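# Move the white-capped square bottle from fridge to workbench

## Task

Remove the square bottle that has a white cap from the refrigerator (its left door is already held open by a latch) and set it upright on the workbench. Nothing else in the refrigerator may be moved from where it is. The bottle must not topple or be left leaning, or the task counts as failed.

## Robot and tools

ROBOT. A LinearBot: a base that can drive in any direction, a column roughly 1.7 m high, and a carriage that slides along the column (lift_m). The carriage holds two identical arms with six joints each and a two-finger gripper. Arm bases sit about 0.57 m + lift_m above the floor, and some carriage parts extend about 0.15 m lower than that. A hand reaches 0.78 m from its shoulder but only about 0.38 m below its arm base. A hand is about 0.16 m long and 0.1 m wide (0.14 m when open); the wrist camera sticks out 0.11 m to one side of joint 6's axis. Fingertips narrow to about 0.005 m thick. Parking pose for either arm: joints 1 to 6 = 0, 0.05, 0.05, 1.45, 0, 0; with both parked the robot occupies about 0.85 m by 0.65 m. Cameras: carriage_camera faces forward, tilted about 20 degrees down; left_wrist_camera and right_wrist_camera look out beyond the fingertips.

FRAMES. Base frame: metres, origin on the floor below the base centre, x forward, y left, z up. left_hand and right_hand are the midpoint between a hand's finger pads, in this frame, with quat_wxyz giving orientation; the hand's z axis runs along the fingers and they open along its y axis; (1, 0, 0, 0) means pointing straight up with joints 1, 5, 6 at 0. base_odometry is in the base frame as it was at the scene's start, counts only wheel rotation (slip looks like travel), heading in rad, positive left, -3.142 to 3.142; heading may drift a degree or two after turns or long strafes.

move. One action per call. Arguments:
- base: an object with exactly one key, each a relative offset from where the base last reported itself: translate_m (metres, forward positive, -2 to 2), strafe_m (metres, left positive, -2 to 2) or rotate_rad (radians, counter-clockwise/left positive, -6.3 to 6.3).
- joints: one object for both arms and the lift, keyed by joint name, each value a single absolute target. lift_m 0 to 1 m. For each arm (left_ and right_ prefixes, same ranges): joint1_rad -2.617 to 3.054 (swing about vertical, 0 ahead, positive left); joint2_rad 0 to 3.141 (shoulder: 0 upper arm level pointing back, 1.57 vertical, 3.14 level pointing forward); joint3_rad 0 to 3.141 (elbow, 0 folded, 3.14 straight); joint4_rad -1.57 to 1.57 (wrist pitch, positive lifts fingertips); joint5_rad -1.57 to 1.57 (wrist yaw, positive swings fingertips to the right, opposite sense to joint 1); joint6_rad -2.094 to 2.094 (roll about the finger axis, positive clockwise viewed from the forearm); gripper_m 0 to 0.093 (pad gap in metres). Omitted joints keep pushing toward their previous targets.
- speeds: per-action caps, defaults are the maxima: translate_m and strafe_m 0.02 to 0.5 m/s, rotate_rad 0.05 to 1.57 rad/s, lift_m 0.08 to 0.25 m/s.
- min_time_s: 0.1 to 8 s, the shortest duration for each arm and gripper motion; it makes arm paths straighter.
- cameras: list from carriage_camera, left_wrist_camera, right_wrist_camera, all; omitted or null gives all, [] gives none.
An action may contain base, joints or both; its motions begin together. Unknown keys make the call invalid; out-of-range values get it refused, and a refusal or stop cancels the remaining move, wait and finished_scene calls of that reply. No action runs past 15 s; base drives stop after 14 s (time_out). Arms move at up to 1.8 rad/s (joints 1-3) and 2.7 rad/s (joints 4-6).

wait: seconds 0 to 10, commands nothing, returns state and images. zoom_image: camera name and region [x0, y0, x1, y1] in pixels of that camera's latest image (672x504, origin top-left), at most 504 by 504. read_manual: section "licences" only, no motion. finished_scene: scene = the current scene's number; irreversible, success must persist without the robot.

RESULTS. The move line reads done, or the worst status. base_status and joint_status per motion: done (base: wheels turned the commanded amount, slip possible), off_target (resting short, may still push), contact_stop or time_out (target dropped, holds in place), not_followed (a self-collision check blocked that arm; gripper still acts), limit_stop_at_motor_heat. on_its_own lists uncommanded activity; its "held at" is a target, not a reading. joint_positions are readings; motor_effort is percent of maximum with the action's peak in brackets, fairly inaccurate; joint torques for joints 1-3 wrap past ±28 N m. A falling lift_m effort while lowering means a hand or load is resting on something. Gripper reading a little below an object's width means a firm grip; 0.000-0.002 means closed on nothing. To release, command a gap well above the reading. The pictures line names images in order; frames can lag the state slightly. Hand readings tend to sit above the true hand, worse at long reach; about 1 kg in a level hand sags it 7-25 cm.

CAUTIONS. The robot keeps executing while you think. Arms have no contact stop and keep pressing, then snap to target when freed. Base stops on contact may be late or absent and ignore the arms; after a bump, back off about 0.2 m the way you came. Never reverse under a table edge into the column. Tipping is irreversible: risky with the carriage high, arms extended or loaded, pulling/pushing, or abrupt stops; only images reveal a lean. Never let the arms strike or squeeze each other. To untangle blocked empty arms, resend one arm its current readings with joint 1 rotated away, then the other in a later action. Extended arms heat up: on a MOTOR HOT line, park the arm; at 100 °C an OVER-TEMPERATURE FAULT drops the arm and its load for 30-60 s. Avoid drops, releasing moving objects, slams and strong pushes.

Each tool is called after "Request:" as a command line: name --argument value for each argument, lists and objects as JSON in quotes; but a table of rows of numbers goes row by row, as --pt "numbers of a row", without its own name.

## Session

Request:
move --cameras '["carriage_camera"]'

Request:
move --base '{"rotate_rad": 1.5}' --cameras '["carriage_camera"]'

Request:
move --base '{"rotate_rad": 1.5}' --cameras '["carriage_camera"]'

Request:
move --base '{"rotate_rad": 1.5}' --cameras '["carriage_camera"]'

Scene clock: 0.00 s.
Joint torques (N m): no reading
base_odometry: x=+0.000 y=+0.000 heading=+0.000
base_status: not commanded
joint_positions: lift_m=+0.300 left_joint1_rad=-0.007 left_joint2_rad=+0.050 left_joint3_rad=+0.032 left_joint4_rad=+1.420 left_joint5_rad=+0.044 left_joint6_rad=+0.030 left_gripper_m=+0.09396 right_joint1_rad=+0.008 right_joint2_rad=+0.053 right_joint3_rad=+0.060 right_joint4_rad=+1.485 right_joint5_rad=+0.002 right_joint6_rad=-0.014 right_gripper_m=+0.09396
joint_status: not commanded
motor_effort: lift_m=+24 drive_wheels=-1
left_hand: x=+0.2762 y=+0.2938 z=+1.2770 quat_wxyz=(+0.996, +0.024, +0.083, +0.010) (m; base frame)
right_hand: x=+0.2532 y=-0.3019 z=+1.2865 quat_wxyz=(+0.999, +0.001, +0.040, -0.003) (m; base frame)
pictures: carriage_camera
camera_calibration:
carriage_camera: T_world_to_cam=[[0.0454457, -0.998547, 0.0289474, -0.039313], [-0.353787, -0.0431872, -0.934329, 1.22887], [0.934221, 0.03222, -0.355235, 0.336645], [0, 0, 0, 1]] pos_world=[0.122044, 0.00296896, 1.2689]

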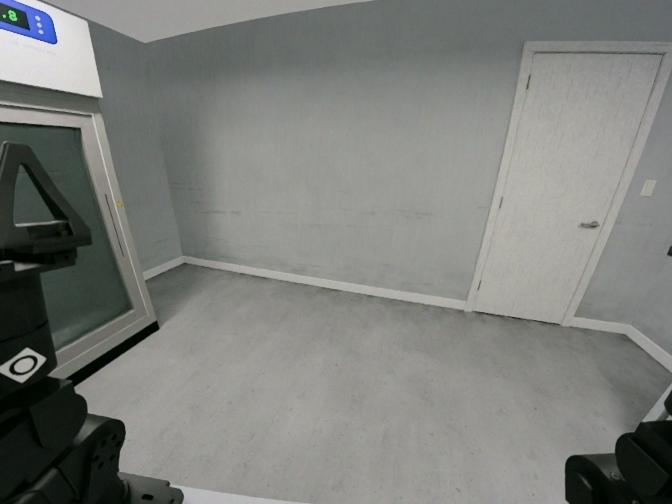

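Scene clock: 3.03 s.
Joint torques (N m): left_arm=[0.35 3.75 4.97 0.03 -0.07 0] | right_arm=[0.06 3.33 6.04 -0.3 -0.02 -0.15]
move: done
base_odometry: x=+0.000 y=+0.000 heading=+1.500
base_status: done
joint_positions: lift_m=+0.300 left_joint1_rad=-0.007 left_joint2_rad=+0.050 left_joint3_rad=+0.032 left_joint4_rad=+1.420 left_joint5_rad=+0.044 left_joint6_rad=+0.030 left_gripper_m=+0.09397 right_joint1_rad=+0.008 right_joint2_rad=+0.053 right_joint3_rad=+0.060 right_joint4_rad=+1.484 right_joint5_rad=+0.002 right_joint6_rad=-0.014 right_gripper_m=+0.09397
joint_status: not commanded
motor_effort: lift_m=+24(24) drive_wheels=+2(13)
left_hand: x=+0.2764 y=+0.2938 z=+1.2769 quat_wxyz=(+0.996, +0.024, +0.084, +0.010) (m; base frame)
right_hand: x=+0.2534 y=-0.3019 z=+1.2865 quat_wxyz=(+0.999, +0.001, +0.040, -0.003) (m; base frame)
pictures: carriage_camera
camera_calibration:
carriage_camera: T_world_to_cam=[[0.0454457, -0.998547, 0.0289474, -0.039313], [-0.353787, -0.0431872, -0.934329, 1.22887], [0.934221, 0.03222, -0.355235, 0.336645], [0, 0, 0, 1]] pos_world=[0.122044, 0.00296896, 1.2689]

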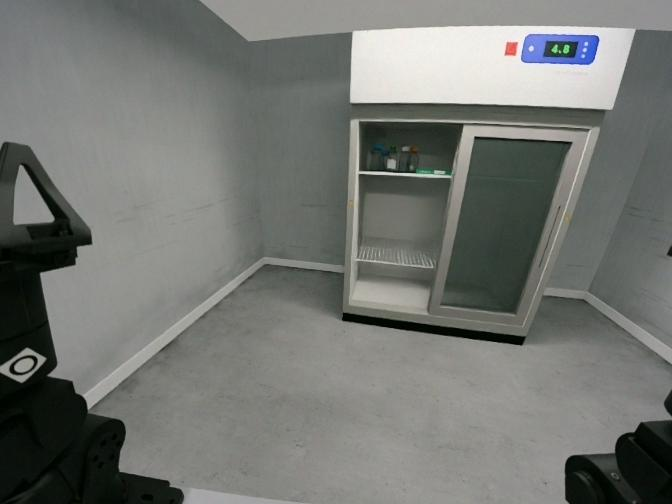

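Scene clock: 6.07 s.
Joint torques (N m): left_arm=[0.35 3.74 4.97 0.03 -0.06 0] | right_arm=[0.05 3.34 6.04 -0.29 -0.02 -0.16]
move: done
base_odometry: x=+0.000 y=+0.000 heading=+2.999
base_status: done
joint_positions: lift_m=+0.300 left_joint1_rad=-0.007 left_joint2_rad=+0.050 left_joint3_rad=+0.032 left_joint4_rad=+1.419 left_joint5_rad=+0.044 left_joint6_rad=+0.030 left_gripper_m=+0.09398 right_joint1_rad=+0.008 right_joint2_rad=+0.053 right_joint3_rad=+0.060 right_joint4_rad=+1.484 right_joint5_rad=+0.002 right_joint6_rad=-0.014 right_gripper_m=+0.09398
joint_status: not commanded
motor_effort: lift_m=+24(24) drive_wheels=+3(13)
left_hand: x=+0.2765 y=+0.2938 z=+1.2769 quat_wxyz=(+0.996, +0.024, +0.084, +0.010) (m; base frame)
right_hand: x=+0.2535 y=-0.3019 z=+1.2865 quat_wxyz=(+0.999, +0.001, +0.040, -0.003) (m; base frame)
pictures: carriage_camera
camera_calibration:
carriage_camera: T_world_to_cam=[[0.0454457, -0.998547, 0.0289474, -0.039313], [-0.353787, -0.0431872, -0.934329, 1.22887], [0.934221, 0.03222, -0.355235, 0.336645], [0, 0, 0, 1]] pos_world=[0.122044, 0.00296896, 1.2689]

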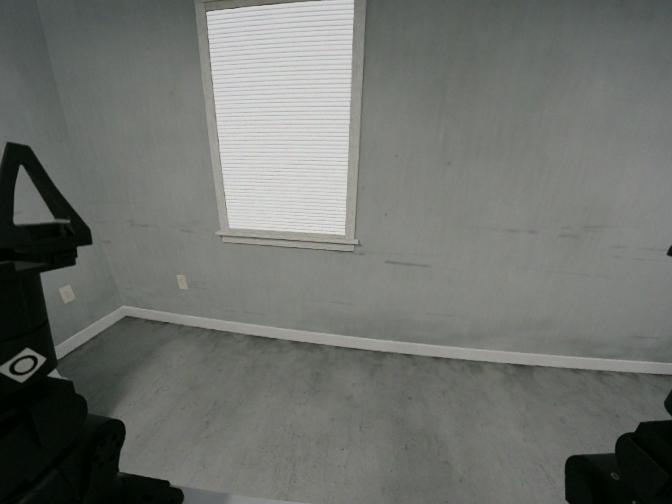

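Scene clock: 9.10 s.
Joint torques (N m): left_arm=[0.34 3.74 4.97 0.03 -0.06 0] | right_arm=[0.03 3.34 6.04 -0.29 -0.02 -0.16]
move: done
base_odometry: x=+0.000 y=+0.000 heading=-1.784
base_status: done
joint_positions: lift_m=+0.300 left_joint1_rad=-0.007 left_joint2_rad=+0.050 left_joint3_rad=+0.032 left_joint4_rad=+1.419 left_joint5_rad=+0.044 left_joint6_rad=+0.030 left_gripper_m=+0.09398 right_joint1_rad=+0.008 right_joint2_rad=+0.053 right_joint3_rad=+0.060 right_joint4_rad=+1.483 right_joint5_rad=+0.002 right_joint6_rad=-0.014 right_gripper_m=+0.09398
joint_status: not commanded
motor_effort: lift_m=+24(24) drive_wheels=+6(14)
left_hand: x=+0.2765 y=+0.2938 z=+1.2769 quat_wxyz=(+0.996, +0.024, +0.084, +0.010) (m; base frame)
right_hand: x=+0.2536 y=-0.3019 z=+1.2865 quat_wxyz=(+0.999, +0.001, +0.040, -0.003) (m; base frame)
pictures: carriage_camera
camera_calibration:
carriage_camera: T_world_to_cam=[[0.0454457, -0.998547, 0.0289474, -0.039313], [-0.353787, -0.0431872, -0.934329, 1.22887], [0.934221, 0.03222, -0.355235, 0.336645], [0, 0, 0, 1]] pos_world=[0.122044, 0.00296896, 1.2689]

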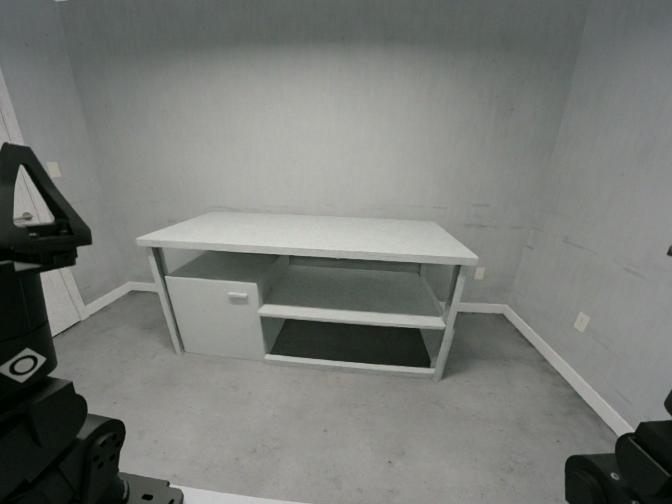

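Request:
move --base '{"rotate_rad": 3.126}' --joints '{"lift_m": 0.575}' --cameras '[]'

Request:
move --base '{"strafe_m": -0.39}' --joints '{"left_joint1_rad": 0, "left_joint2_rad": 1.9, "left_joint3_rad": 1.3, "left_joint4_rad": 0.6, "left_joint5_rad": 0, "left_joint6_rad": 0, "left_gripper_m": 0.074}' --min_time_s 2 --cameras '["carriage_camera"]'

Request:
move --base '{"translate_m": 0.75}' --speeds '{"translate_m": 0.3}' --cameras '["carriage_camera", "left_wrist_camera"]'

Request:
zoom_image --camera "carriage_camera" --region '[150, 120, 350, 270]'

Scene clock: 64.50 s.
Joint torques (N m): left_arm=[0.35 3.74 4.98 0.06 -0.07 0] | right_arm=[0.06 3.33 6.06 -0.26 -0.02 -0.16]
move: done
base_odometry: x=+0.000 y=+0.000 heading=+1.342
base_status: done
joint_positions: lift_m=+0.575 left_joint1_rad=-0.007 left_joint2_rad=+0.050 left_joint3_rad=+0.032 left_joint4_rad=+1.416 left_joint5_rad=+0.044 left_joint6_rad=+0.030 left_gripper_m=+0.09400 right_joint1_rad=+0.008 right_joint2_rad=+0.053 right_joint3_rad=+0.060 right_joint4_rad=+1.481 right_joint5_rad=+0.002 right_joint6_rad=-0.014 right_gripper_m=+0.09400
joint_status: all done
motor_effort: lift_m=+26(32) drive_wheels=+7(14)
left_hand: x=+0.2771 y=+0.2938 z=+1.5516 quat_wxyz=(+0.996, +0.024, +0.085, +0.010) (m; base frame)
right_hand: x=+0.2542 y=-0.3019 z=+1.5613 quat_wxyz=(+0.999, +0.001, +0.041, -0.003) (m; base frame)
pictures: none
No camera images: "cameras" was empty.

Scene clock: 67.37 s.
Joint torques (N m): left_arm=[0.68 -10.4 8.47 2.18 -0.12 -0.11] | right_arm=[0.05 3.34 6.08 -0.26 -0.02 -0.16]
move: done
base_odometry: x=+0.380 y=-0.088 heading=+1.342
base_status: done
joint_positions: lift_m=+0.575 left_joint1_rad=-0.005 left_joint2_rad=+1.893 left_joint3_rad=+1.270 left_joint4_rad=+0.609 left_joint5_rad=+0.009 left_joint6_rad=+0.012 left_gripper_m=+0.07414 right_joint1_rad=+0.009 right_joint2_rad=+0.053 right_joint3_rad=+0.060 right_joint4_rad=+1.481 right_joint5_rad=+0.002 right_joint6_rad=-0.014 right_gripper_m=+0.09400
joint_status: all done
motor_effort: lift_m=+26(26) drive_wheels=-4(15)
left_hand: x=+0.8162 y=+0.2975 z=+1.3935 quat_wxyz=(+0.702, +0.009, +0.712, -0.001) (m; base frame)
right_hand: x=+0.2542 y=-0.3019 z=+1.5613 quat_wxyz=(+0.999, +0.001, +0.041, -0.003) (m; base frame)
pictures: carriage_camera
camera_calibration:
carriage_camera: T_world_to_cam=[[0.0454457, -0.998547, 0.0289474, -0.0472684], [-0.353787, -0.0431872, -0.934329, 1.48565], [0.934221, 0.03222, -0.355235, 0.434272], [0, 0, 0, 1]] pos_world=[0.122044, 0.00296896, 1.54372]

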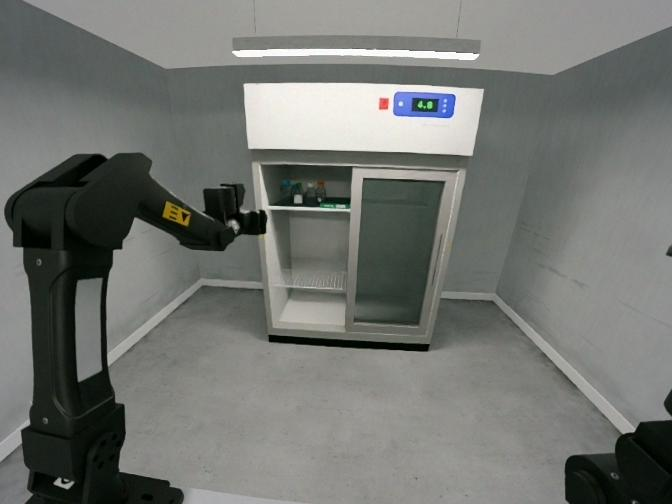

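Scene clock: 71.33 s.
Joint torques (N m): left_arm=[0.72 -10.43 8.49 2.21 -0.12 -0.11] | right_arm=[0.02 3.3 6.05 -0.29 -0.02 -0.16]
move: done
base_odometry: x=+0.550 y=+0.642 heading=+1.342
base_status: done
joint_positions: lift_m=+0.575 left_joint1_rad=-0.005 left_joint2_rad=+1.893 left_joint3_rad=+1.270 left_joint4_rad=+0.605 left_joint5_rad=+0.008 left_joint6_rad=+0.011 left_gripper_m=+0.07414 right_joint1_rad=+0.009 right_joint2_rad=+0.053 right_joint3_rad=+0.060 right_joint4_rad=+1.482 right_joint5_rad=+0.002 right_joint6_rad=-0.014 right_gripper_m=+0.09400
joint_status: not commanded
motor_effort: lift_m=+26(26) drive_wheels=-5(13)
left_hand: x=+0.8162 y=+0.2977 z=+1.3926 quat_wxyz=(+0.701, +0.008, +0.713, -0.001) (m; base frame)
right_hand: x=+0.2540 y=-0.3019 z=+1.5613 quat_wxyz=(+0.999, +0.001, +0.041, -0.003) (m; base frame)
pictures: carriage_camera, left_wrist_camera
camera_calibration:
carriage_camera: T_world_to_cam=[[0.0454457, -0.998547, 0.0289474, -0.0472684], [-0.353787, -0.0431872, -0.934329, 1.48565], [0.934221, 0.03222, -0.355235, 0.434272], [0, 0, 0, 1]] pos_world=[0.122044, 0.00296896, 1.54372]
left_wrist_camera: T_world_to_cam=[[-0.00716283, -0.999755, 0.0209638, 0.272979], [-0.620939, -0.011986, -0.783767, 1.60122], [0.783826, -0.0186312, -0.620701, 0.353457], [0, 0, 0, 1]] pos_world=[0.719169, 0.298689, 1.46865]

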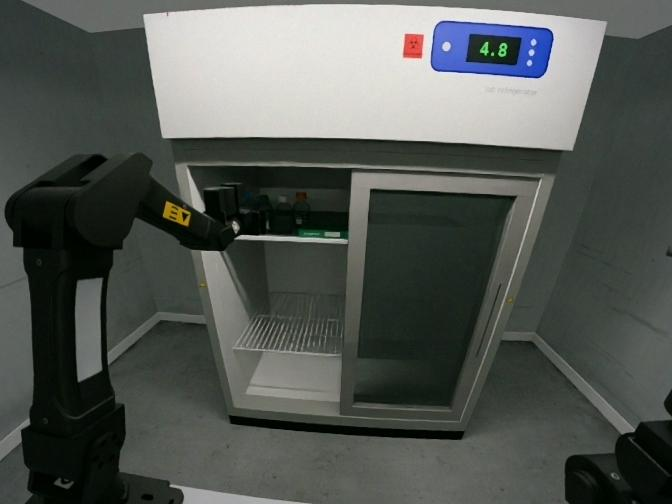

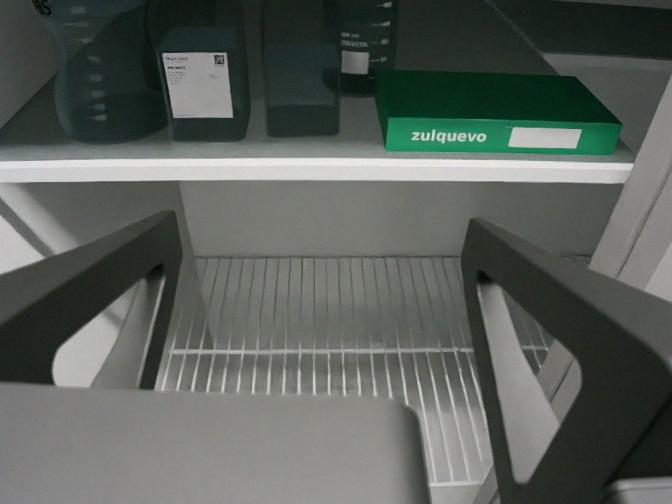

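Scaled by 2.520 from the camera's 672x504 image, which has a finer 960x720 frame.

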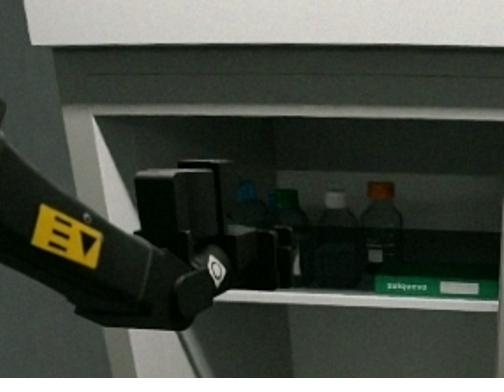

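Request:
move --base '{"strafe_m": 0.027}' --cameras '[]'

Request:
move --base '{"translate_m": 0.31}' --speeds '{"translate_m": 0.2}' --cameras '["carriage_camera", "left_wrist_camera"]'

Scene clock: 101.73 s.
Joint torques (N m): left_arm=[0.21 -10.37 8.49 2.22 -0.1 -0.11] | right_arm=[0.12 3.33 6 -0.28 -0.02 -0.16]
move: done
base_odometry: x=+0.524 y=+0.648 heading=+1.341
base_status: done
joint_positions: lift_m=+0.575 left_joint1_rad=+0.001 left_joint2_rad=+1.893 left_joint3_rad=+1.270 left_joint4_rad=+0.605 left_joint5_rad=+0.006 left_joint6_rad=+0.011 left_gripper_m=+0.07413 right_joint1_rad=+0.008 right_joint2_rad=+0.053 right_joint3_rad=+0.060 right_joint4_rad=+1.482 right_joint5_rad=+0.002 right_joint6_rad=-0.014 right_gripper_m=+0.09400
joint_status: not commanded
motor_effort: lift_m=+26(26) drive_wheels=-3(9)
left_hand: x=+0.8162 y=+0.3014 z=+1.3926 quat_wxyz=(+0.701, +0.006, +0.713, +0.002) (m; base frame)
right_hand: x=+0.2539 y=-0.3019 z=+1.5613 quat_wxyz=(+0.999, +0.001, +0.041, -0.003) (m; base frame)
pictures: none
No camera images: "cameras" was empty.

Scene clock: 104.47 s.
Joint torques (N m): left_arm=[0.23 -10.43 8.44 2.25 -0.1 -0.11] | right_arm=[0.05 3.34 6.01 -0.28 -0.02 -0.15]
move: done
base_odometry: x=+0.594 y=+0.950 heading=+1.342
base_status: done
joint_positions: lift_m=+0.575 left_joint1_rad=+0.001 left_joint2_rad=+1.893 left_joint3_rad=+1.270 left_joint4_rad=+0.604 left_joint5_rad=+0.006 left_joint6_rad=+0.011 left_gripper_m=+0.07413 right_joint1_rad=+0.008 right_joint2_rad=+0.053 right_joint3_rad=+0.060 right_joint4_rad=+1.483 right_joint5_rad=+0.002 right_joint6_rad=-0.014 right_gripper_m=+0.09400
joint_status: not commanded
motor_effort: lift_m=+26(26) drive_wheels=+3(12)
left_hand: x=+0.8162 y=+0.3014 z=+1.3924 quat_wxyz=(+0.701, +0.006, +0.714, +0.002) (m; base frame)
right_hand: x=+0.2536 y=-0.3019 z=+1.5613 quat_wxyz=(+0.999, +0.001, +0.040, -0.003) (m; base frame)
pictures: carriage_camera, left_wrist_camera
camera_calibration:
carriage_camera: T_world_to_cam=[[0.0454457, -0.998547, 0.0289474, -0.0472684], [-0.353787, -0.0431872, -0.934329, 1.48565], [0.934221, 0.03222, -0.355235, 0.434272], [0, 0, 0, 1]] pos_world=[0.122044, 0.00296896, 1.54372]
left_wrist_camera: T_world_to_cam=[[0.000861939, -0.999781, 0.0209236, 0.270227], [-0.621421, -0.0169287, -0.783294, 1.60235], [0.783476, -0.0123272, -0.6213, 0.352619], [0, 0, 0, 1]] pos_world=[0.719235, 0.30164, 1.46854]

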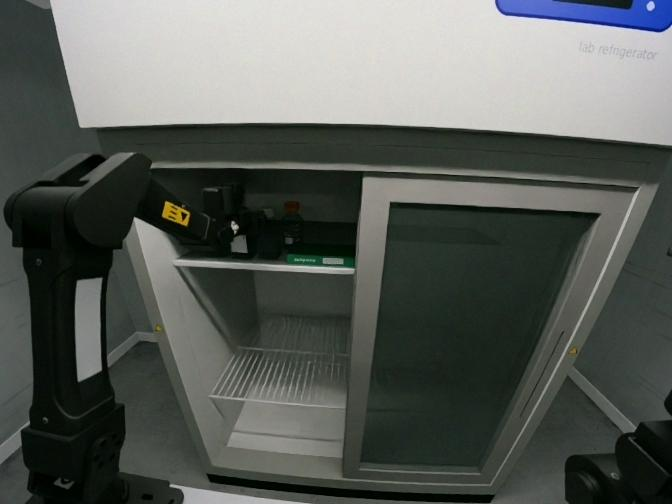

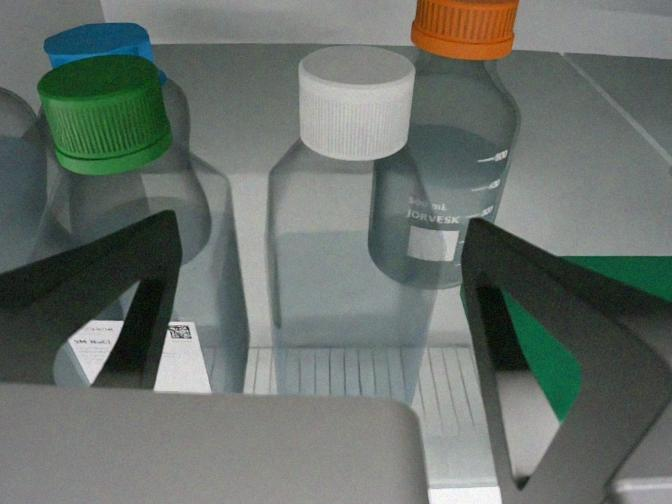

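Request:
move --base '{"strafe_m": -0.01}' --cameras '[]'

Request:
move --base '{"translate_m": 0.09}' --speeds '{"translate_m": 0.1}' --cameras '["carriage_camera", "left_wrist_camera"]'

Scene clock: 130.17 s.
Joint torques (N m): left_arm=[0.39 -10.4 8.47 2.23 -0.09 -0.11] | right_arm=[0.02 3.34 6.04 -0.29 -0.02 -0.16]
move: done
base_odometry: x=+0.604 y=+0.948 heading=+1.342
base_status: done
joint_positions: lift_m=+0.575 left_joint1_rad=-0.001 left_joint2_rad=+1.893 left_joint3_rad=+1.270 left_joint4_rad=+0.604 left_joint5_rad=+0.005 left_joint6_rad=+0.011 left_gripper_m=+0.07413 right_joint1_rad=+0.008 right_joint2_rad=+0.053 right_joint3_rad=+0.060 right_joint4_rad=+1.483 right_joint5_rad=+0.002 right_joint6_rad=-0.014 right_gripper_m=+0.09400
joint_status: not commanded
motor_effort: lift_m=+26(26) drive_wheels=-5(10)
left_hand: x=+0.8162 y=+0.3005 z=+1.3924 quat_wxyz=(+0.701, +0.006, +0.714, +0.002) (m; base frame)
right_hand: x=+0.2536 y=-0.3019 z=+1.5613 quat_wxyz=(+0.999, +0.001, +0.040, -0.003) (m; base frame)
pictures: none
No camera images: "cameras" was empty.

Scene clock: 131.83 s.
Joint torques (N m): left_arm=[0.4 -10.51 8.43 2.27 -0.09 -0.12] | right_arm=[0.03 3.37 6.04 -0.3 -0.02 -0.15]
move: done
base_odometry: x=+0.625 y=+1.036 heading=+1.342
base_status: done
joint_positions: lift_m=+0.575 left_joint1_rad=-0.001 left_joint2_rad=+1.893 left_joint3_rad=+1.270 left_joint4_rad=+0.604 left_joint5_rad=+0.005 left_joint6_rad=+0.011 left_gripper_m=+0.07413 right_joint1_rad=+0.008 right_joint2_rad=+0.053 right_joint3_rad=+0.060 right_joint4_rad=+1.483 right_joint5_rad=+0.002 right_joint6_rad=-0.014 right_gripper_m=+0.09400
joint_status: not commanded
motor_effort: lift_m=+26(26) drive_wheels=-3(12)
left_hand: x=+0.8162 y=+0.3005 z=+1.3922 quat_wxyz=(+0.700, +0.006, +0.714, +0.002) (m; base frame)
right_hand: x=+0.2536 y=-0.3019 z=+1.5613 quat_wxyz=(+0.999, +0.001, +0.040, -0.003) (m; base frame)
pictures: carriage_camera, left_wrist_camera
camera_calibration:
carriage_camera: T_world_to_cam=[[0.0454457, -0.998547, 0.0289474, -0.0472684], [-0.353787, -0.0431872, -0.934329, 1.48565], [0.934221, 0.03222, -0.355235, 0.434272], [0, 0, 0, 1]] pos_world=[0.122044, 0.00296896, 1.54372]
left_wrist_camera: T_world_to_cam=[[0.000114907, -0.999782, 0.0209019, 0.269955], [-0.622032, -0.0164375, -0.78282, 1.60188], [0.782992, -0.0129117, -0.621898, 0.353897], [0, 0, 0, 1]] pos_world=[0.719289, 0.300797, 1.46843]

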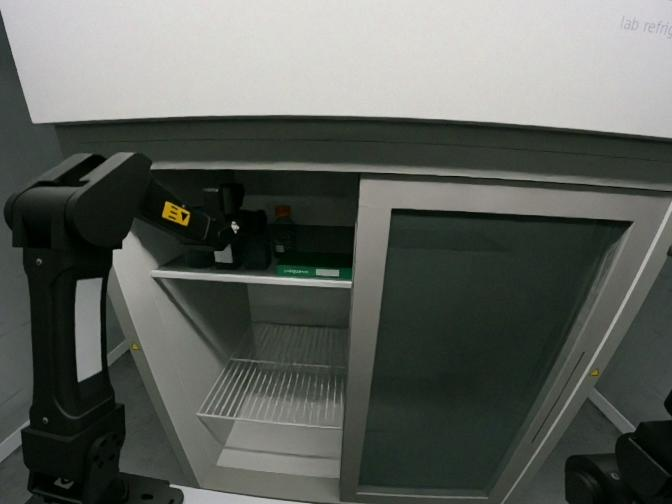

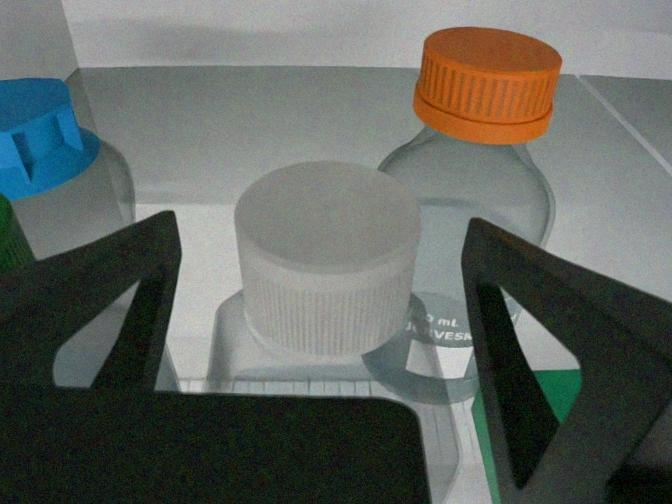

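Request:
move --joints '{"lift_m": 0.572}' --cameras '[]'

Request:
move --joints '{"left_gripper_m": 0.035}' --min_time_s 2 --cameras '["left_wrist_camera"]'

Scene clock: 142.53 s.
Joint torques (N m): left_arm=[0.38 -10.44 8.31 2.26 -0.09 -0.11] | right_arm=[0.05 3.36 6.02 -0.29 -0.02 -0.16]
move: done
base_odometry: x=+0.625 y=+1.036 heading=+1.342
base_status: not commanded
joint_positions: lift_m=+0.572 left_joint1_rad=-0.001 left_joint2_rad=+1.893 left_joint3_rad=+1.272 left_joint4_rad=+0.602 left_joint5_rad=+0.005 left_joint6_rad=+0.011 left_gripper_m=+0.07413 right_joint1_rad=+0.008 right_joint2_rad=+0.053 right_joint3_rad=+0.060 right_joint4_rad=+1.484 right_joint5_rad=+0.002 right_joint6_rad=-0.014 right_gripper_m=+0.09400
joint_status: all done
motor_effort: lift_m=+21(23) drive_wheels=+2(6)
left_hand: x=+0.8166 y=+0.3005 z=+1.3901 quat_wxyz=(+0.700, +0.006, +0.714, +0.002) (m; base frame)
right_hand: x=+0.2535 y=-0.3019 z=+1.5589 quat_wxyz=(+0.999, +0.001, +0.040, -0.003) (m; base frame)
pictures: none
No camera images: "cameras" was empty.

Scene clock: 144.83 s.
Joint torques (N m): left_arm=[0.39 -10.47 8.32 2.26 -0.09 -0.1] | right_arm=[0.03 3.33 6.05 -0.29 -0.02 -0.16]
move: off_target
base_odometry: x=+0.625 y=+1.036 heading=+1.342
base_status: not commanded
joint_positions: lift_m=+0.572 left_joint1_rad=-0.001 left_joint2_rad=+1.893 left_joint3_rad=+1.272 left_joint4_rad=+0.602 left_joint5_rad=+0.005 left_joint6_rad=+0.010 left_gripper_m=+0.04128 right_joint1_rad=+0.008 right_joint2_rad=+0.053 right_joint3_rad=+0.060 right_joint4_rad=+1.484 right_joint5_rad=+0.002 right_joint6_rad=-0.014 right_gripper_m=+0.09400
joint_status: left_gripper_m off_target (ended at +0.04130, target +0.03500)
motor_effort: lift_m=+21(21) drive_wheels=+4(6)
left_hand: x=+0.8166 y=+0.3004 z=+1.3901 quat_wxyz=(+0.700, +0.005, +0.714, +0.001) (m; base frame)
right_hand: x=+0.2535 y=-0.3019 z=+1.5589 quat_wxyz=(+0.999, +0.001, +0.040, -0.003) (m; base frame)
pictures: left_wrist_camera
camera_calibration:
left_wrist_camera: T_world_to_cam=[[-0.00023692, -0.999748, 0.0224344, 0.26808], [-0.622044, -0.0174184, -0.782788, 1.60071], [0.782982, -0.0141407, -0.621884, 0.352694], [0, 0, 0, 1]] pos_world=[0.719624, 0.300882, 1.46634]

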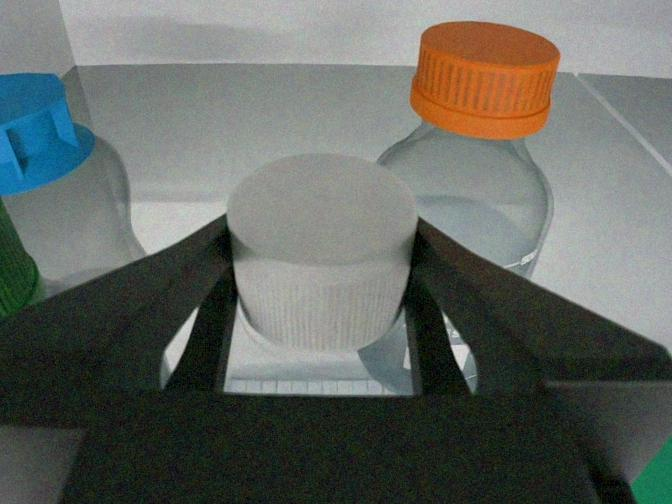

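Request:
move --joints '{"lift_m": 0.608, "left_joint4_rad": 0.71}' --speeds '{"lift_m": 0.08}' --min_time_s 1 --cameras '["carriage_camera", "left_wrist_camera"]'

Request:
zoom_image --camera "carriage_camera" --region '[190, 170, 340, 290]'

Scene clock: 156.50 s.
Joint torques (N m): left_arm=[0.38 -12.71 8.24 3.55 -0.09 -0.1] | right_arm=[0.05 3.37 6.06 -0.3 -0.02 -0.16]
move: off_target
base_odometry: x=+0.625 y=+1.036 heading=+1.342
base_status: not commanded
joint_positions: lift_m=+0.608 left_joint1_rad=-0.001 left_joint2_rad=+1.917 left_joint3_rad=+1.272 left_joint4_rad=+0.601 left_joint5_rad=+0.005 left_joint6_rad=+0.010 left_gripper_m=+0.04128 right_joint1_rad=+0.008 right_joint2_rad=+0.053 right_joint3_rad=+0.060 right_joint4_rad=+1.484 right_joint5_rad=+0.002 right_joint6_rad=-0.014 right_gripper_m=+0.09400
joint_status: left_joint4_rad off_target (ended at +0.601, target +0.710); the others done
motor_effort: lift_m=+26(30) drive_wheels=+1(6)
left_hand: x=+0.8200 y=+0.3004 z=+1.4117 quat_wxyz=(+0.691, +0.006, +0.722, +0.001) (m; base frame)
right_hand: x=+0.2535 y=-0.3019 z=+1.5943 quat_wxyz=(+0.999, +0.001, +0.040, -0.003) (m; base frame)
pictures: carriage_camera, left_wrist_camera
camera_calibration:
carriage_camera: T_world_to_cam=[[0.0454457, -0.998547, 0.0289474, -0.0482224], [-0.353787, -0.0431872, -0.934329, 1.51644], [0.934221, 0.03222, -0.355235, 0.445979], [0, 0, 0, 1]] pos_world=[0.122044, 0.00296896, 1.57668]
left_wrist_camera: T_world_to_cam=[[0.00031916, -0.999749, 0.0224158, 0.267165], [-0.641261, -0.0174048, -0.767125, 1.6134], [0.767323, -0.0141295, -0.641105, 0.403352], [0, 0, 0, 1]] pos_world=[0.725022, 0.300878, 1.49028]

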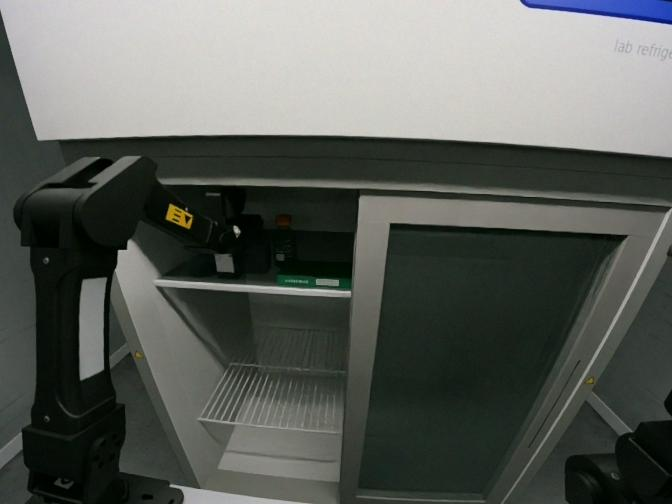

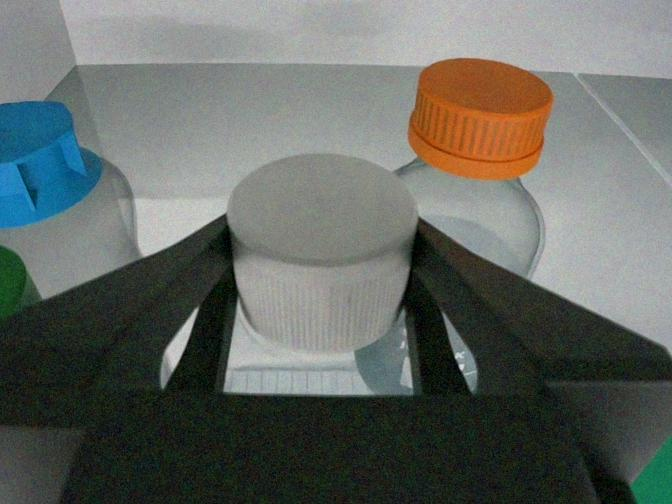

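Scaled by 3.360 from the camera's 672x504 image, which has a finer 960x720 frame.

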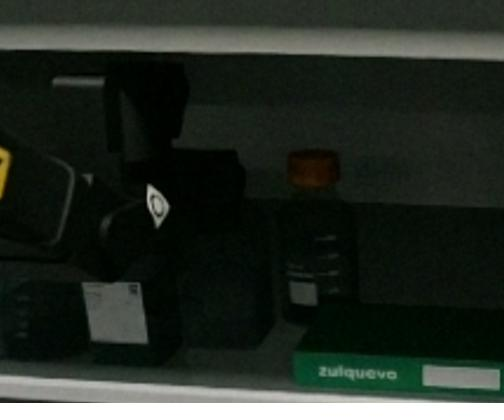

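Request:
move --base '{"translate_m": -0.25}' --speeds '{"translate_m": 0.12}' --cameras '["carriage_camera"]'

Request:
move --base '{"translate_m": -0.55}' --joints '{"lift_m": 0.35, "left_joint4_rad": 0.745}' --speeds '{"translate_m": 0.3, "lift_m": 0.15}' --min_time_s 1.5 --cameras '[]'

Request:
move --base '{"rotate_rad": 3.14}' --speeds '{"rotate_rad": 0.9}' --cameras '[]'

Request:
move --base '{"translate_m": 0.6}' --speeds '{"translate_m": 0.3}' --cameras '["carriage_camera", "left_wrist_camera"]'

Scene clock: 193.10 s.
Joint torques (N m): left_arm=[0.38 -12.77 8.24 3.49 -0.09 -0.1] | right_arm=[0.03 3.33 6.13 -0.29 -0.02 -0.16]
move: done
base_odometry: x=+0.568 y=+0.792 heading=+1.342
base_status: done
joint_positions: lift_m=+0.608 left_joint1_rad=-0.001 left_joint2_rad=+1.919 left_joint3_rad=+1.272 left_joint4_rad=+0.605 left_joint5_rad=+0.005 left_joint6_rad=+0.010 left_gripper_m=+0.04128 right_joint1_rad=+0.008 right_joint2_rad=+0.053 right_joint3_rad=+0.060 right_joint4_rad=+1.483 right_joint5_rad=+0.002 right_joint6_rad=-0.014 right_gripper_m=+0.09400
joint_status: not commanded
motor_effort: lift_m=+26(26) drive_wheels=-4(11)
left_hand: x=+0.8202 y=+0.3004 z=+1.4120 quat_wxyz=(+0.692, +0.006, +0.722, +0.001) (m; base frame)
right_hand: x=+0.2536 y=-0.3019 z=+1.5943 quat_wxyz=(+0.999, +0.001, +0.040, -0.003) (m; base frame)
pictures: carriage_camera
camera_calibration:
carriage_camera: T_world_to_cam=[[0.0454457, -0.998547, 0.0289474, -0.0482224], [-0.353787, -0.0431872, -0.934329, 1.51644], [0.934221, 0.03222, -0.355235, 0.445979], [0, 0, 0, 1]] pos_world=[0.122044, 0.00296896, 1.57668]

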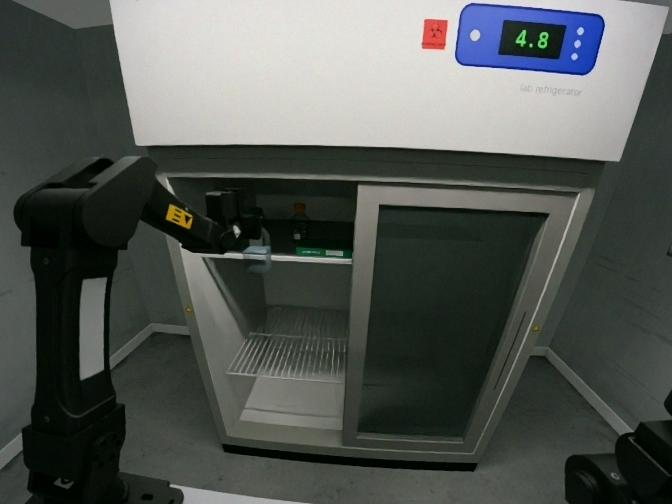

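Scene clock: 196.50 s.
Joint torques (N m): left_arm=[0.4 -13.72 8.27 3.49 -0.09 -0.1] | right_arm=[0.03 3.37 5.98 -0.3 -0.02 -0.16]
move: off_target
base_odometry: x=+0.443 y=+0.257 heading=+1.342
base_status: done
joint_positions: lift_m=+0.350 left_joint1_rad=-0.001 left_joint2_rad=+1.929 left_joint3_rad=+1.272 left_joint4_rad=+0.639 left_joint5_rad=+0.005 left_joint6_rad=+0.010 left_gripper_m=+0.04128 right_joint1_rad=+0.008 right_joint2_rad=+0.053 right_joint3_rad=+0.060 right_joint4_rad=+1.484 right_joint5_rad=+0.002 right_joint6_rad=-0.014 right_gripper_m=+0.09400
joint_status: left_joint4_rad off_target (ended at +0.639, target +0.745); the others done
motor_effort: lift_m=+22(23) drive_wheels=-2(12)
left_hand: x=+0.8220 y=+0.3004 z=+1.1567 quat_wxyz=(+0.701, +0.005, +0.713, +0.001) (m; base frame)
right_hand: x=+0.2534 y=-0.3019 z=+1.3368 quat_wxyz=(+0.999, +0.001, +0.040, -0.003) (m; base frame)
pictures: none
No camera images: "cameras" was empty.

Scene clock: 201.40 s.
Joint torques (N m): left_arm=[-0.05 -13.71 8.24 3.49 0 -0.09] | right_arm=[0.02 3.34 6.05 -0.29 -0.02 -0.16]
move: done
base_odometry: x=+0.443 y=+0.257 heading=-1.802
base_status: done
joint_positions: lift_m=+0.350 left_joint1_rad=+0.004 left_joint2_rad=+1.929 left_joint3_rad=+1.272 left_joint4_rad=+0.640 left_joint5_rad=-0.004 left_joint6_rad=+0.008 left_gripper_m=+0.04128 right_joint1_rad=+0.008 right_joint2_rad=+0.053 right_joint3_rad=+0.060 right_joint4_rad=+1.484 right_joint5_rad=+0.002 right_joint6_rad=-0.014 right_gripper_m=+0.09401
joint_status: not commanded
motor_effort: lift_m=+22(22) drive_wheels=+2(15)
left_hand: x=+0.8220 y=+0.3049 z=+1.1569 quat_wxyz=(+0.701, +0.000, +0.713, +0.006) (m; base frame)
right_hand: x=+0.2534 y=-0.3019 z=+1.3368 quat_wxyz=(+0.999, +0.001, +0.040, -0.003) (m; base frame)
pictures: none
No camera images: "cameras" was empty.

Scene clock: 204.97 s.
Joint torques (N m): left_arm=[-0.1 -13.67 8.13 3.47 0.01 -0.09] | right_arm=[0.05 3.3 6.06 -0.3 -0.02 -0.16]
move: done
base_odometry: x=+0.307 y=-0.328 heading=-1.801
base_status: done
joint_positions: lift_m=+0.350 left_joint1_rad=+0.004 left_joint2_rad=+1.929 left_joint3_rad=+1.272 left_joint4_rad=+0.642 left_joint5_rad=-0.004 left_joint6_rad=+0.008 left_gripper_m=+0.04128 right_joint1_rad=+0.008 right_joint2_rad=+0.053 right_joint3_rad=+0.060 right_joint4_rad=+1.485 right_joint5_rad=+0.002 right_joint6_rad=-0.014 right_gripper_m=+0.09401
joint_status: not commanded
motor_effort: lift_m=+22(22) drive_wheels=-6(19)
left_hand: x=+0.8220 y=+0.3049 z=+1.1574 quat_wxyz=(+0.702, +0.000, +0.713, +0.006) (m; base frame)
right_hand: x=+0.2532 y=-0.3019 z=+1.3368 quat_wxyz=(+0.999, +0.001, +0.040, -0.003) (m; base frame)
pictures: carriage_camera, left_wrist_camera
camera_calibration:
carriage_camera: T_world_to_cam=[[0.0454457, -0.998547, 0.0289474, -0.0407689], [-0.353787, -0.0431872, -0.934329, 1.27586], [0.934221, 0.03222, -0.355235, 0.354511], [0, 0, 0, 1]] pos_world=[0.122044, 0.00296896, 1.31919]
left_wrist_camera: T_world_to_cam=[[0.0138102, -0.999621, 0.0238205, 0.264603], [-0.618737, -0.0272573, -0.785126, 1.42499], [0.785477, -0.00389584, -0.618878, 0.195146], [0, 0, 0, 1]] pos_world=[0.724755, 0.304104, 1.23326]

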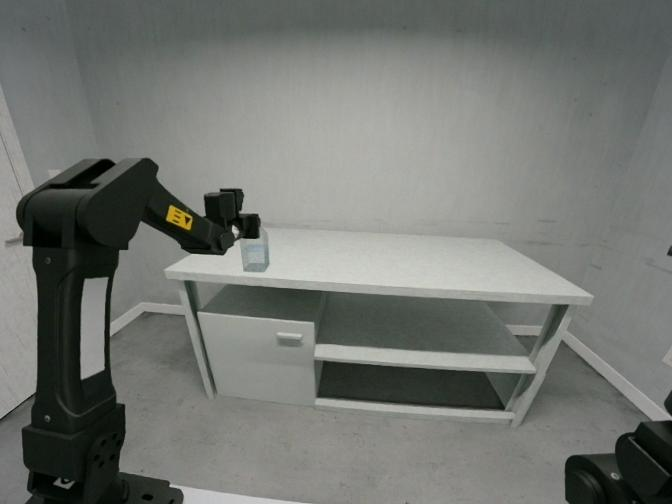

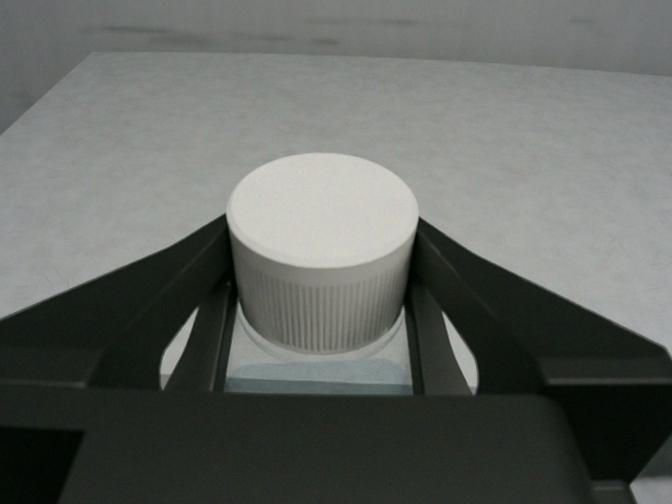

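Request:
move --base '{"translate_m": 0.35}' --speeds '{"translate_m": 0.25}' --cameras '[]'

Request:
move --joints '{"lift_m": 0.25}' --speeds '{"lift_m": 0.12}' --cameras '["carriage_camera"]'

Request:
zoom_image --camera "carriage_camera" --region '[220, 200, 300, 300]'

Scene clock: 214.83 s.
Joint torques (N m): left_arm=[-0.06 -13.75 8.39 3.45 0 -0.08] | right_arm=[0.06 3.29 6 -0.28 -0.02 -0.16]
move: done
base_odometry: x=+0.227 y=-0.668 heading=-1.800
base_status: done
joint_positions: lift_m=+0.350 left_joint1_rad=+0.004 left_joint2_rad=+1.929 left_joint3_rad=+1.272 left_joint4_rad=+0.643 left_joint5_rad=-0.004 left_joint6_rad=+0.008 left_gripper_m=+0.04128 right_joint1_rad=+0.008 right_joint2_rad=+0.053 right_joint3_rad=+0.060 right_joint4_rad=+1.484 right_joint5_rad=+0.002 right_joint6_rad=-0.014 right_gripper_m=+0.09401
joint_status: not commanded
motor_effort: lift_m=+22(22) drive_wheels=-7(16)
left_hand: x=+0.8220 y=+0.3049 z=+1.1578 quat_wxyz=(+0.702, +0.000, +0.712, +0.006) (m; base frame)
right_hand: x=+0.2533 y=-0.3019 z=+1.3368 quat_wxyz=(+0.999, +0.001, +0.040, -0.003) (m; base frame)
pictures: none
No camera images: "cameras" was empty.

Scene clock: 216.20 s.
Joint torques (N m): left_arm=[-0.09 -13.93 8.1 3.48 0 -0.09] | right_arm=[0.03 3.33 6.02 -0.3 -0.02 -0.16]
move: done
base_odometry: x=+0.227 y=-0.668 heading=-1.800
base_status: not commanded
joint_positions: lift_m=+0.250 left_joint1_rad=+0.004 left_joint2_rad=+1.931 left_joint3_rad=+1.272 left_joint4_rad=+0.641 left_joint5_rad=-0.004 left_joint6_rad=+0.008 left_gripper_m=+0.04128 right_joint1_rad=+0.008 right_joint2_rad=+0.053 right_joint3_rad=+0.060 right_joint4_rad=+1.484 right_joint5_rad=+0.002 right_joint6_rad=-0.014 right_gripper_m=+0.09401
joint_status: all done
motor_effort: lift_m=+22(23) drive_wheels=-6(10)
left_hand: x=+0.8222 y=+0.3049 z=+1.0562 quat_wxyz=(+0.701, +0.000, +0.713, +0.006) (m; base frame)
right_hand: x=+0.2533 y=-0.3019 z=+1.2368 quat_wxyz=(+0.999, +0.001, +0.040, -0.003) (m; base frame)
pictures: carriage_camera
camera_calibration:
carriage_camera: T_world_to_cam=[[0.0454457, -0.998547, 0.0289474, -0.0378734], [-0.353787, -0.0431872, -0.934329, 1.18241], [0.934221, 0.03222, -0.355235, 0.318978], [0, 0, 0, 1]] pos_world=[0.122044, 0.00296896, 1.21916]

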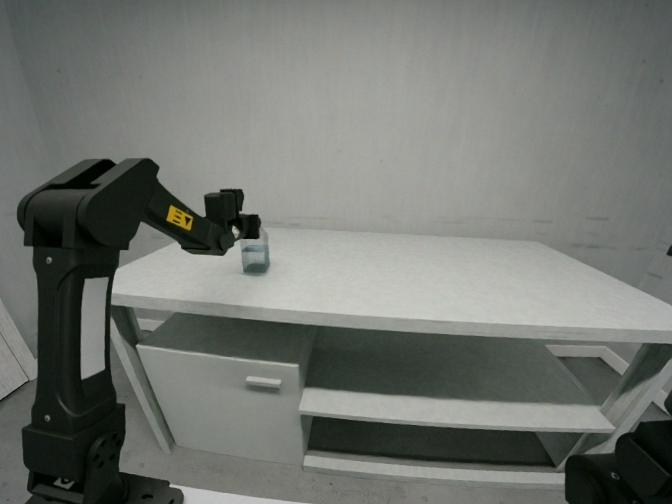

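Scaled by 5.040 from the camera's 672x504 image, which has a finer 960x720 frame.

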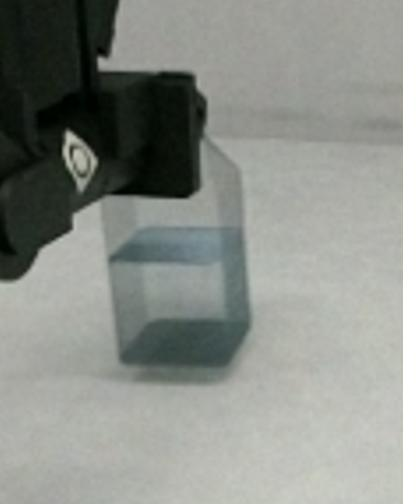

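Request:
move --joints '{"lift_m": 0.238}' --speeds '{"lift_m": 0.08}' --cameras '["left_wrist_camera"]'

Scene clock: 235.27 s.
Joint torques (N m): left_arm=[-0.08 -14.09 8.23 3.45 0.01 -0.08] | right_arm=[0.05 3.33 6.06 -0.3 -0.02 -0.16]
move: done
MOTOR HOT: joint 2 (shoulder) of the left arm reports 78 °C; the controller stops that arm at 100 °C. To cool a motor, set the load down, stop pushing, or move to a pose that needs little force.
base_odometry: x=+0.227 y=-0.668 heading=-1.800
base_status: not commanded
joint_positions: lift_m=+0.238 left_joint1_rad=+0.004 left_joint2_rad=+1.933 left_joint3_rad=+1.272 left_joint4_rad=+0.642 left_joint5_rad=-0.004 left_joint6_rad=+0.008 left_gripper_m=+0.04128 right_joint1_rad=+0.008 right_joint2_rad=+0.053 right_joint3_rad=+0.060 right_joint4_rad=+1.484 right_joint5_rad=+0.002 right_joint6_rad=-0.014 right_gripper_m=+0.09401
joint_status: all done
motor_effort: lift_m=+22(23) drive_wheels=-7(7)
left_hand: x=+0.8225 y=+0.3049 z=+1.0433 quat_wxyz=(+0.700, +0.000, +0.714, +0.006) (m; base frame)
right_hand: x=+0.2533 y=-0.3019 z=+1.2247 quat_wxyz=(+0.999, +0.001, +0.040, -0.003) (m; base frame)
pictures: left_wrist_camera
camera_calibration:
left_wrist_camera: T_world_to_cam=[[0.013892, -0.999621, 0.0237875, 0.267284], [-0.621428, -0.0272687, -0.782996, 1.3357], [0.783348, -0.00390489, -0.621571, 0.12865], [0, 0, 0, 1]] pos_world=[0.725553, 0.304108, 1.11946]

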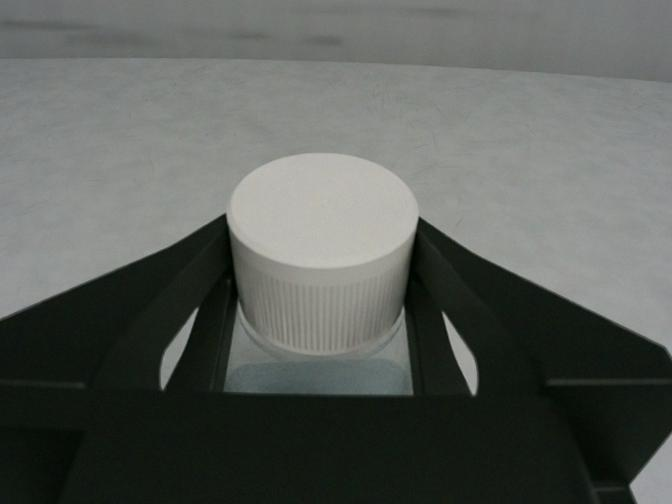

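Request:
move --joints '{"lift_m": 0.232}' --speeds '{"lift_m": 0.08}' --cameras '["carriage_camera"]'

Scene clock: 245.93 s.
Joint torques (N m): left_arm=[-0.06 -14.08 8.23 3.39 0 -0.08] | right_arm=[0.12 3.33 6.05 -0.29 -0.02 -0.16]
move: done
MOTOR HOT: still on. Joint 2 (shoulder) of the left arm reports 75 °C.
base_odometry: x=+0.227 y=-0.668 heading=-1.800
base_status: not commanded
joint_positions: lift_m=+0.232 left_joint1_rad=+0.004 left_joint2_rad=+1.933 left_joint3_rad=+1.272 left_joint4_rad=+0.652 left_joint5_rad=-0.004 left_joint6_rad=+0.008 left_gripper_m=+0.04128 right_joint1_rad=+0.008 right_joint2_rad=+0.053 right_joint3_rad=+0.060 right_joint4_rad=+1.484 right_joint5_rad=+0.002 right_joint6_rad=-0.014 right_gripper_m=+0.09401
joint_status: all done
motor_effort: lift_m=+22(22) drive_wheels=+6(8)
left_hand: x=+0.8225 y=+0.3049 z=+1.0397 quat_wxyz=(+0.704, +0.000, +0.710, +0.006) (m; base frame)
right_hand: x=+0.2534 y=-0.3019 z=+1.2188 quat_wxyz=(+0.999, +0.001, +0.040, -0.003) (m; base frame)
pictures: carriage_camera
camera_calibration:
carriage_camera: T_world_to_cam=[[0.0454457, -0.998547, 0.0289474, -0.0373537], [-0.353787, -0.0431872, -0.934329, 1.16563], [0.934221, 0.03222, -0.355235, 0.312601], [0, 0, 0, 1]] pos_world=[0.122044, 0.00296896, 1.20121]

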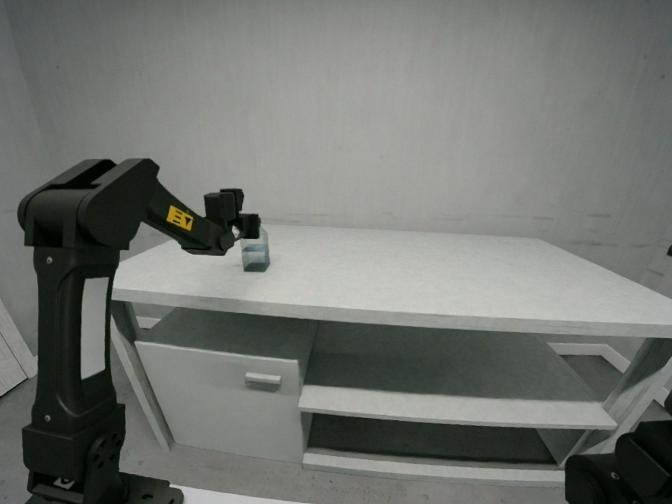

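Request:
move --joints '{"lift_m": 0.230, "left_joint2_rad": 1.934, "left_joint4_rad": 0.64}' --speeds '{"lift_m": 0.08}' --min_time_s 1.0 --cameras '["carriage_camera"]'

Request:
zoom_image --camera "carriage_camera" --region '[200, 180, 320, 290]'

Scene clock: 258.40 s.
Joint torques (N m): left_arm=[-0.09 -11.21 8.25 2.21 0 -0.09] | right_arm=[0.05 3.33 6.06 -0.3 -0.02 -0.16]
move: done
MOTOR HOT: still on. Joint 2 (shoulder) of the left arm reports 73 °C.
base_odometry: x=+0.227 y=-0.668 heading=-1.800
base_status: not commanded
joint_positions: lift_m=+0.230 left_joint1_rad=+0.004 left_joint2_rad=+1.933 left_joint3_rad=+1.272 left_joint4_rad=+0.646 left_joint5_rad=-0.004 left_joint6_rad=+0.008 left_gripper_m=+0.04128 right_joint1_rad=+0.008 right_joint2_rad=+0.053 right_joint3_rad=+0.060 right_joint4_rad=+1.484 right_joint5_rad=+0.002 right_joint6_rad=-0.014 right_gripper_m=+0.09401
joint_status: all done
motor_effort: lift_m=+21(22) drive_wheels=-7(8)
left_hand: x=+0.8225 y=+0.3049 z=+1.0365 quat_wxyz=(+0.702, +0.000, +0.712, +0.006) (m; base frame)
right_hand: x=+0.2534 y=-0.3019 z=+1.2169 quat_wxyz=(+0.999, +0.001, +0.040, -0.003) (m; base frame)
pictures: carriage_camera
camera_calibration:
carriage_camera: T_world_to_cam=[[0.0454457, -0.998547, 0.0289474, -0.0372986], [-0.353787, -0.0431872, -0.934329, 1.16385], [0.934221, 0.03222, -0.355235, 0.311924], [0, 0, 0, 1]] pos_world=[0.122044, 0.00296896, 1.19931]

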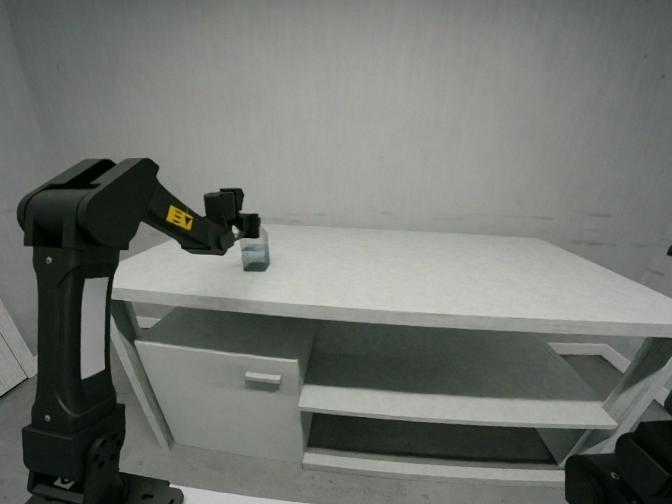

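Scaled by 4.200 from the camera's 672x504 image, which has a finer 960x720 frame.

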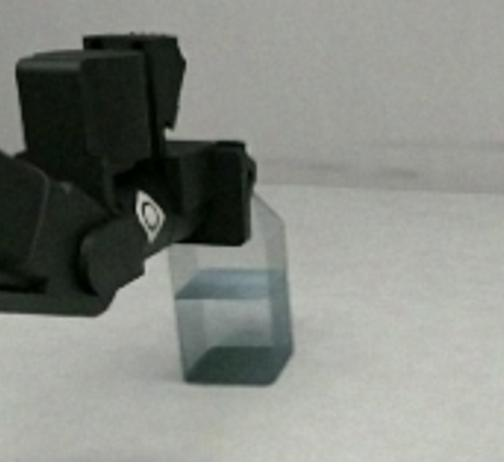

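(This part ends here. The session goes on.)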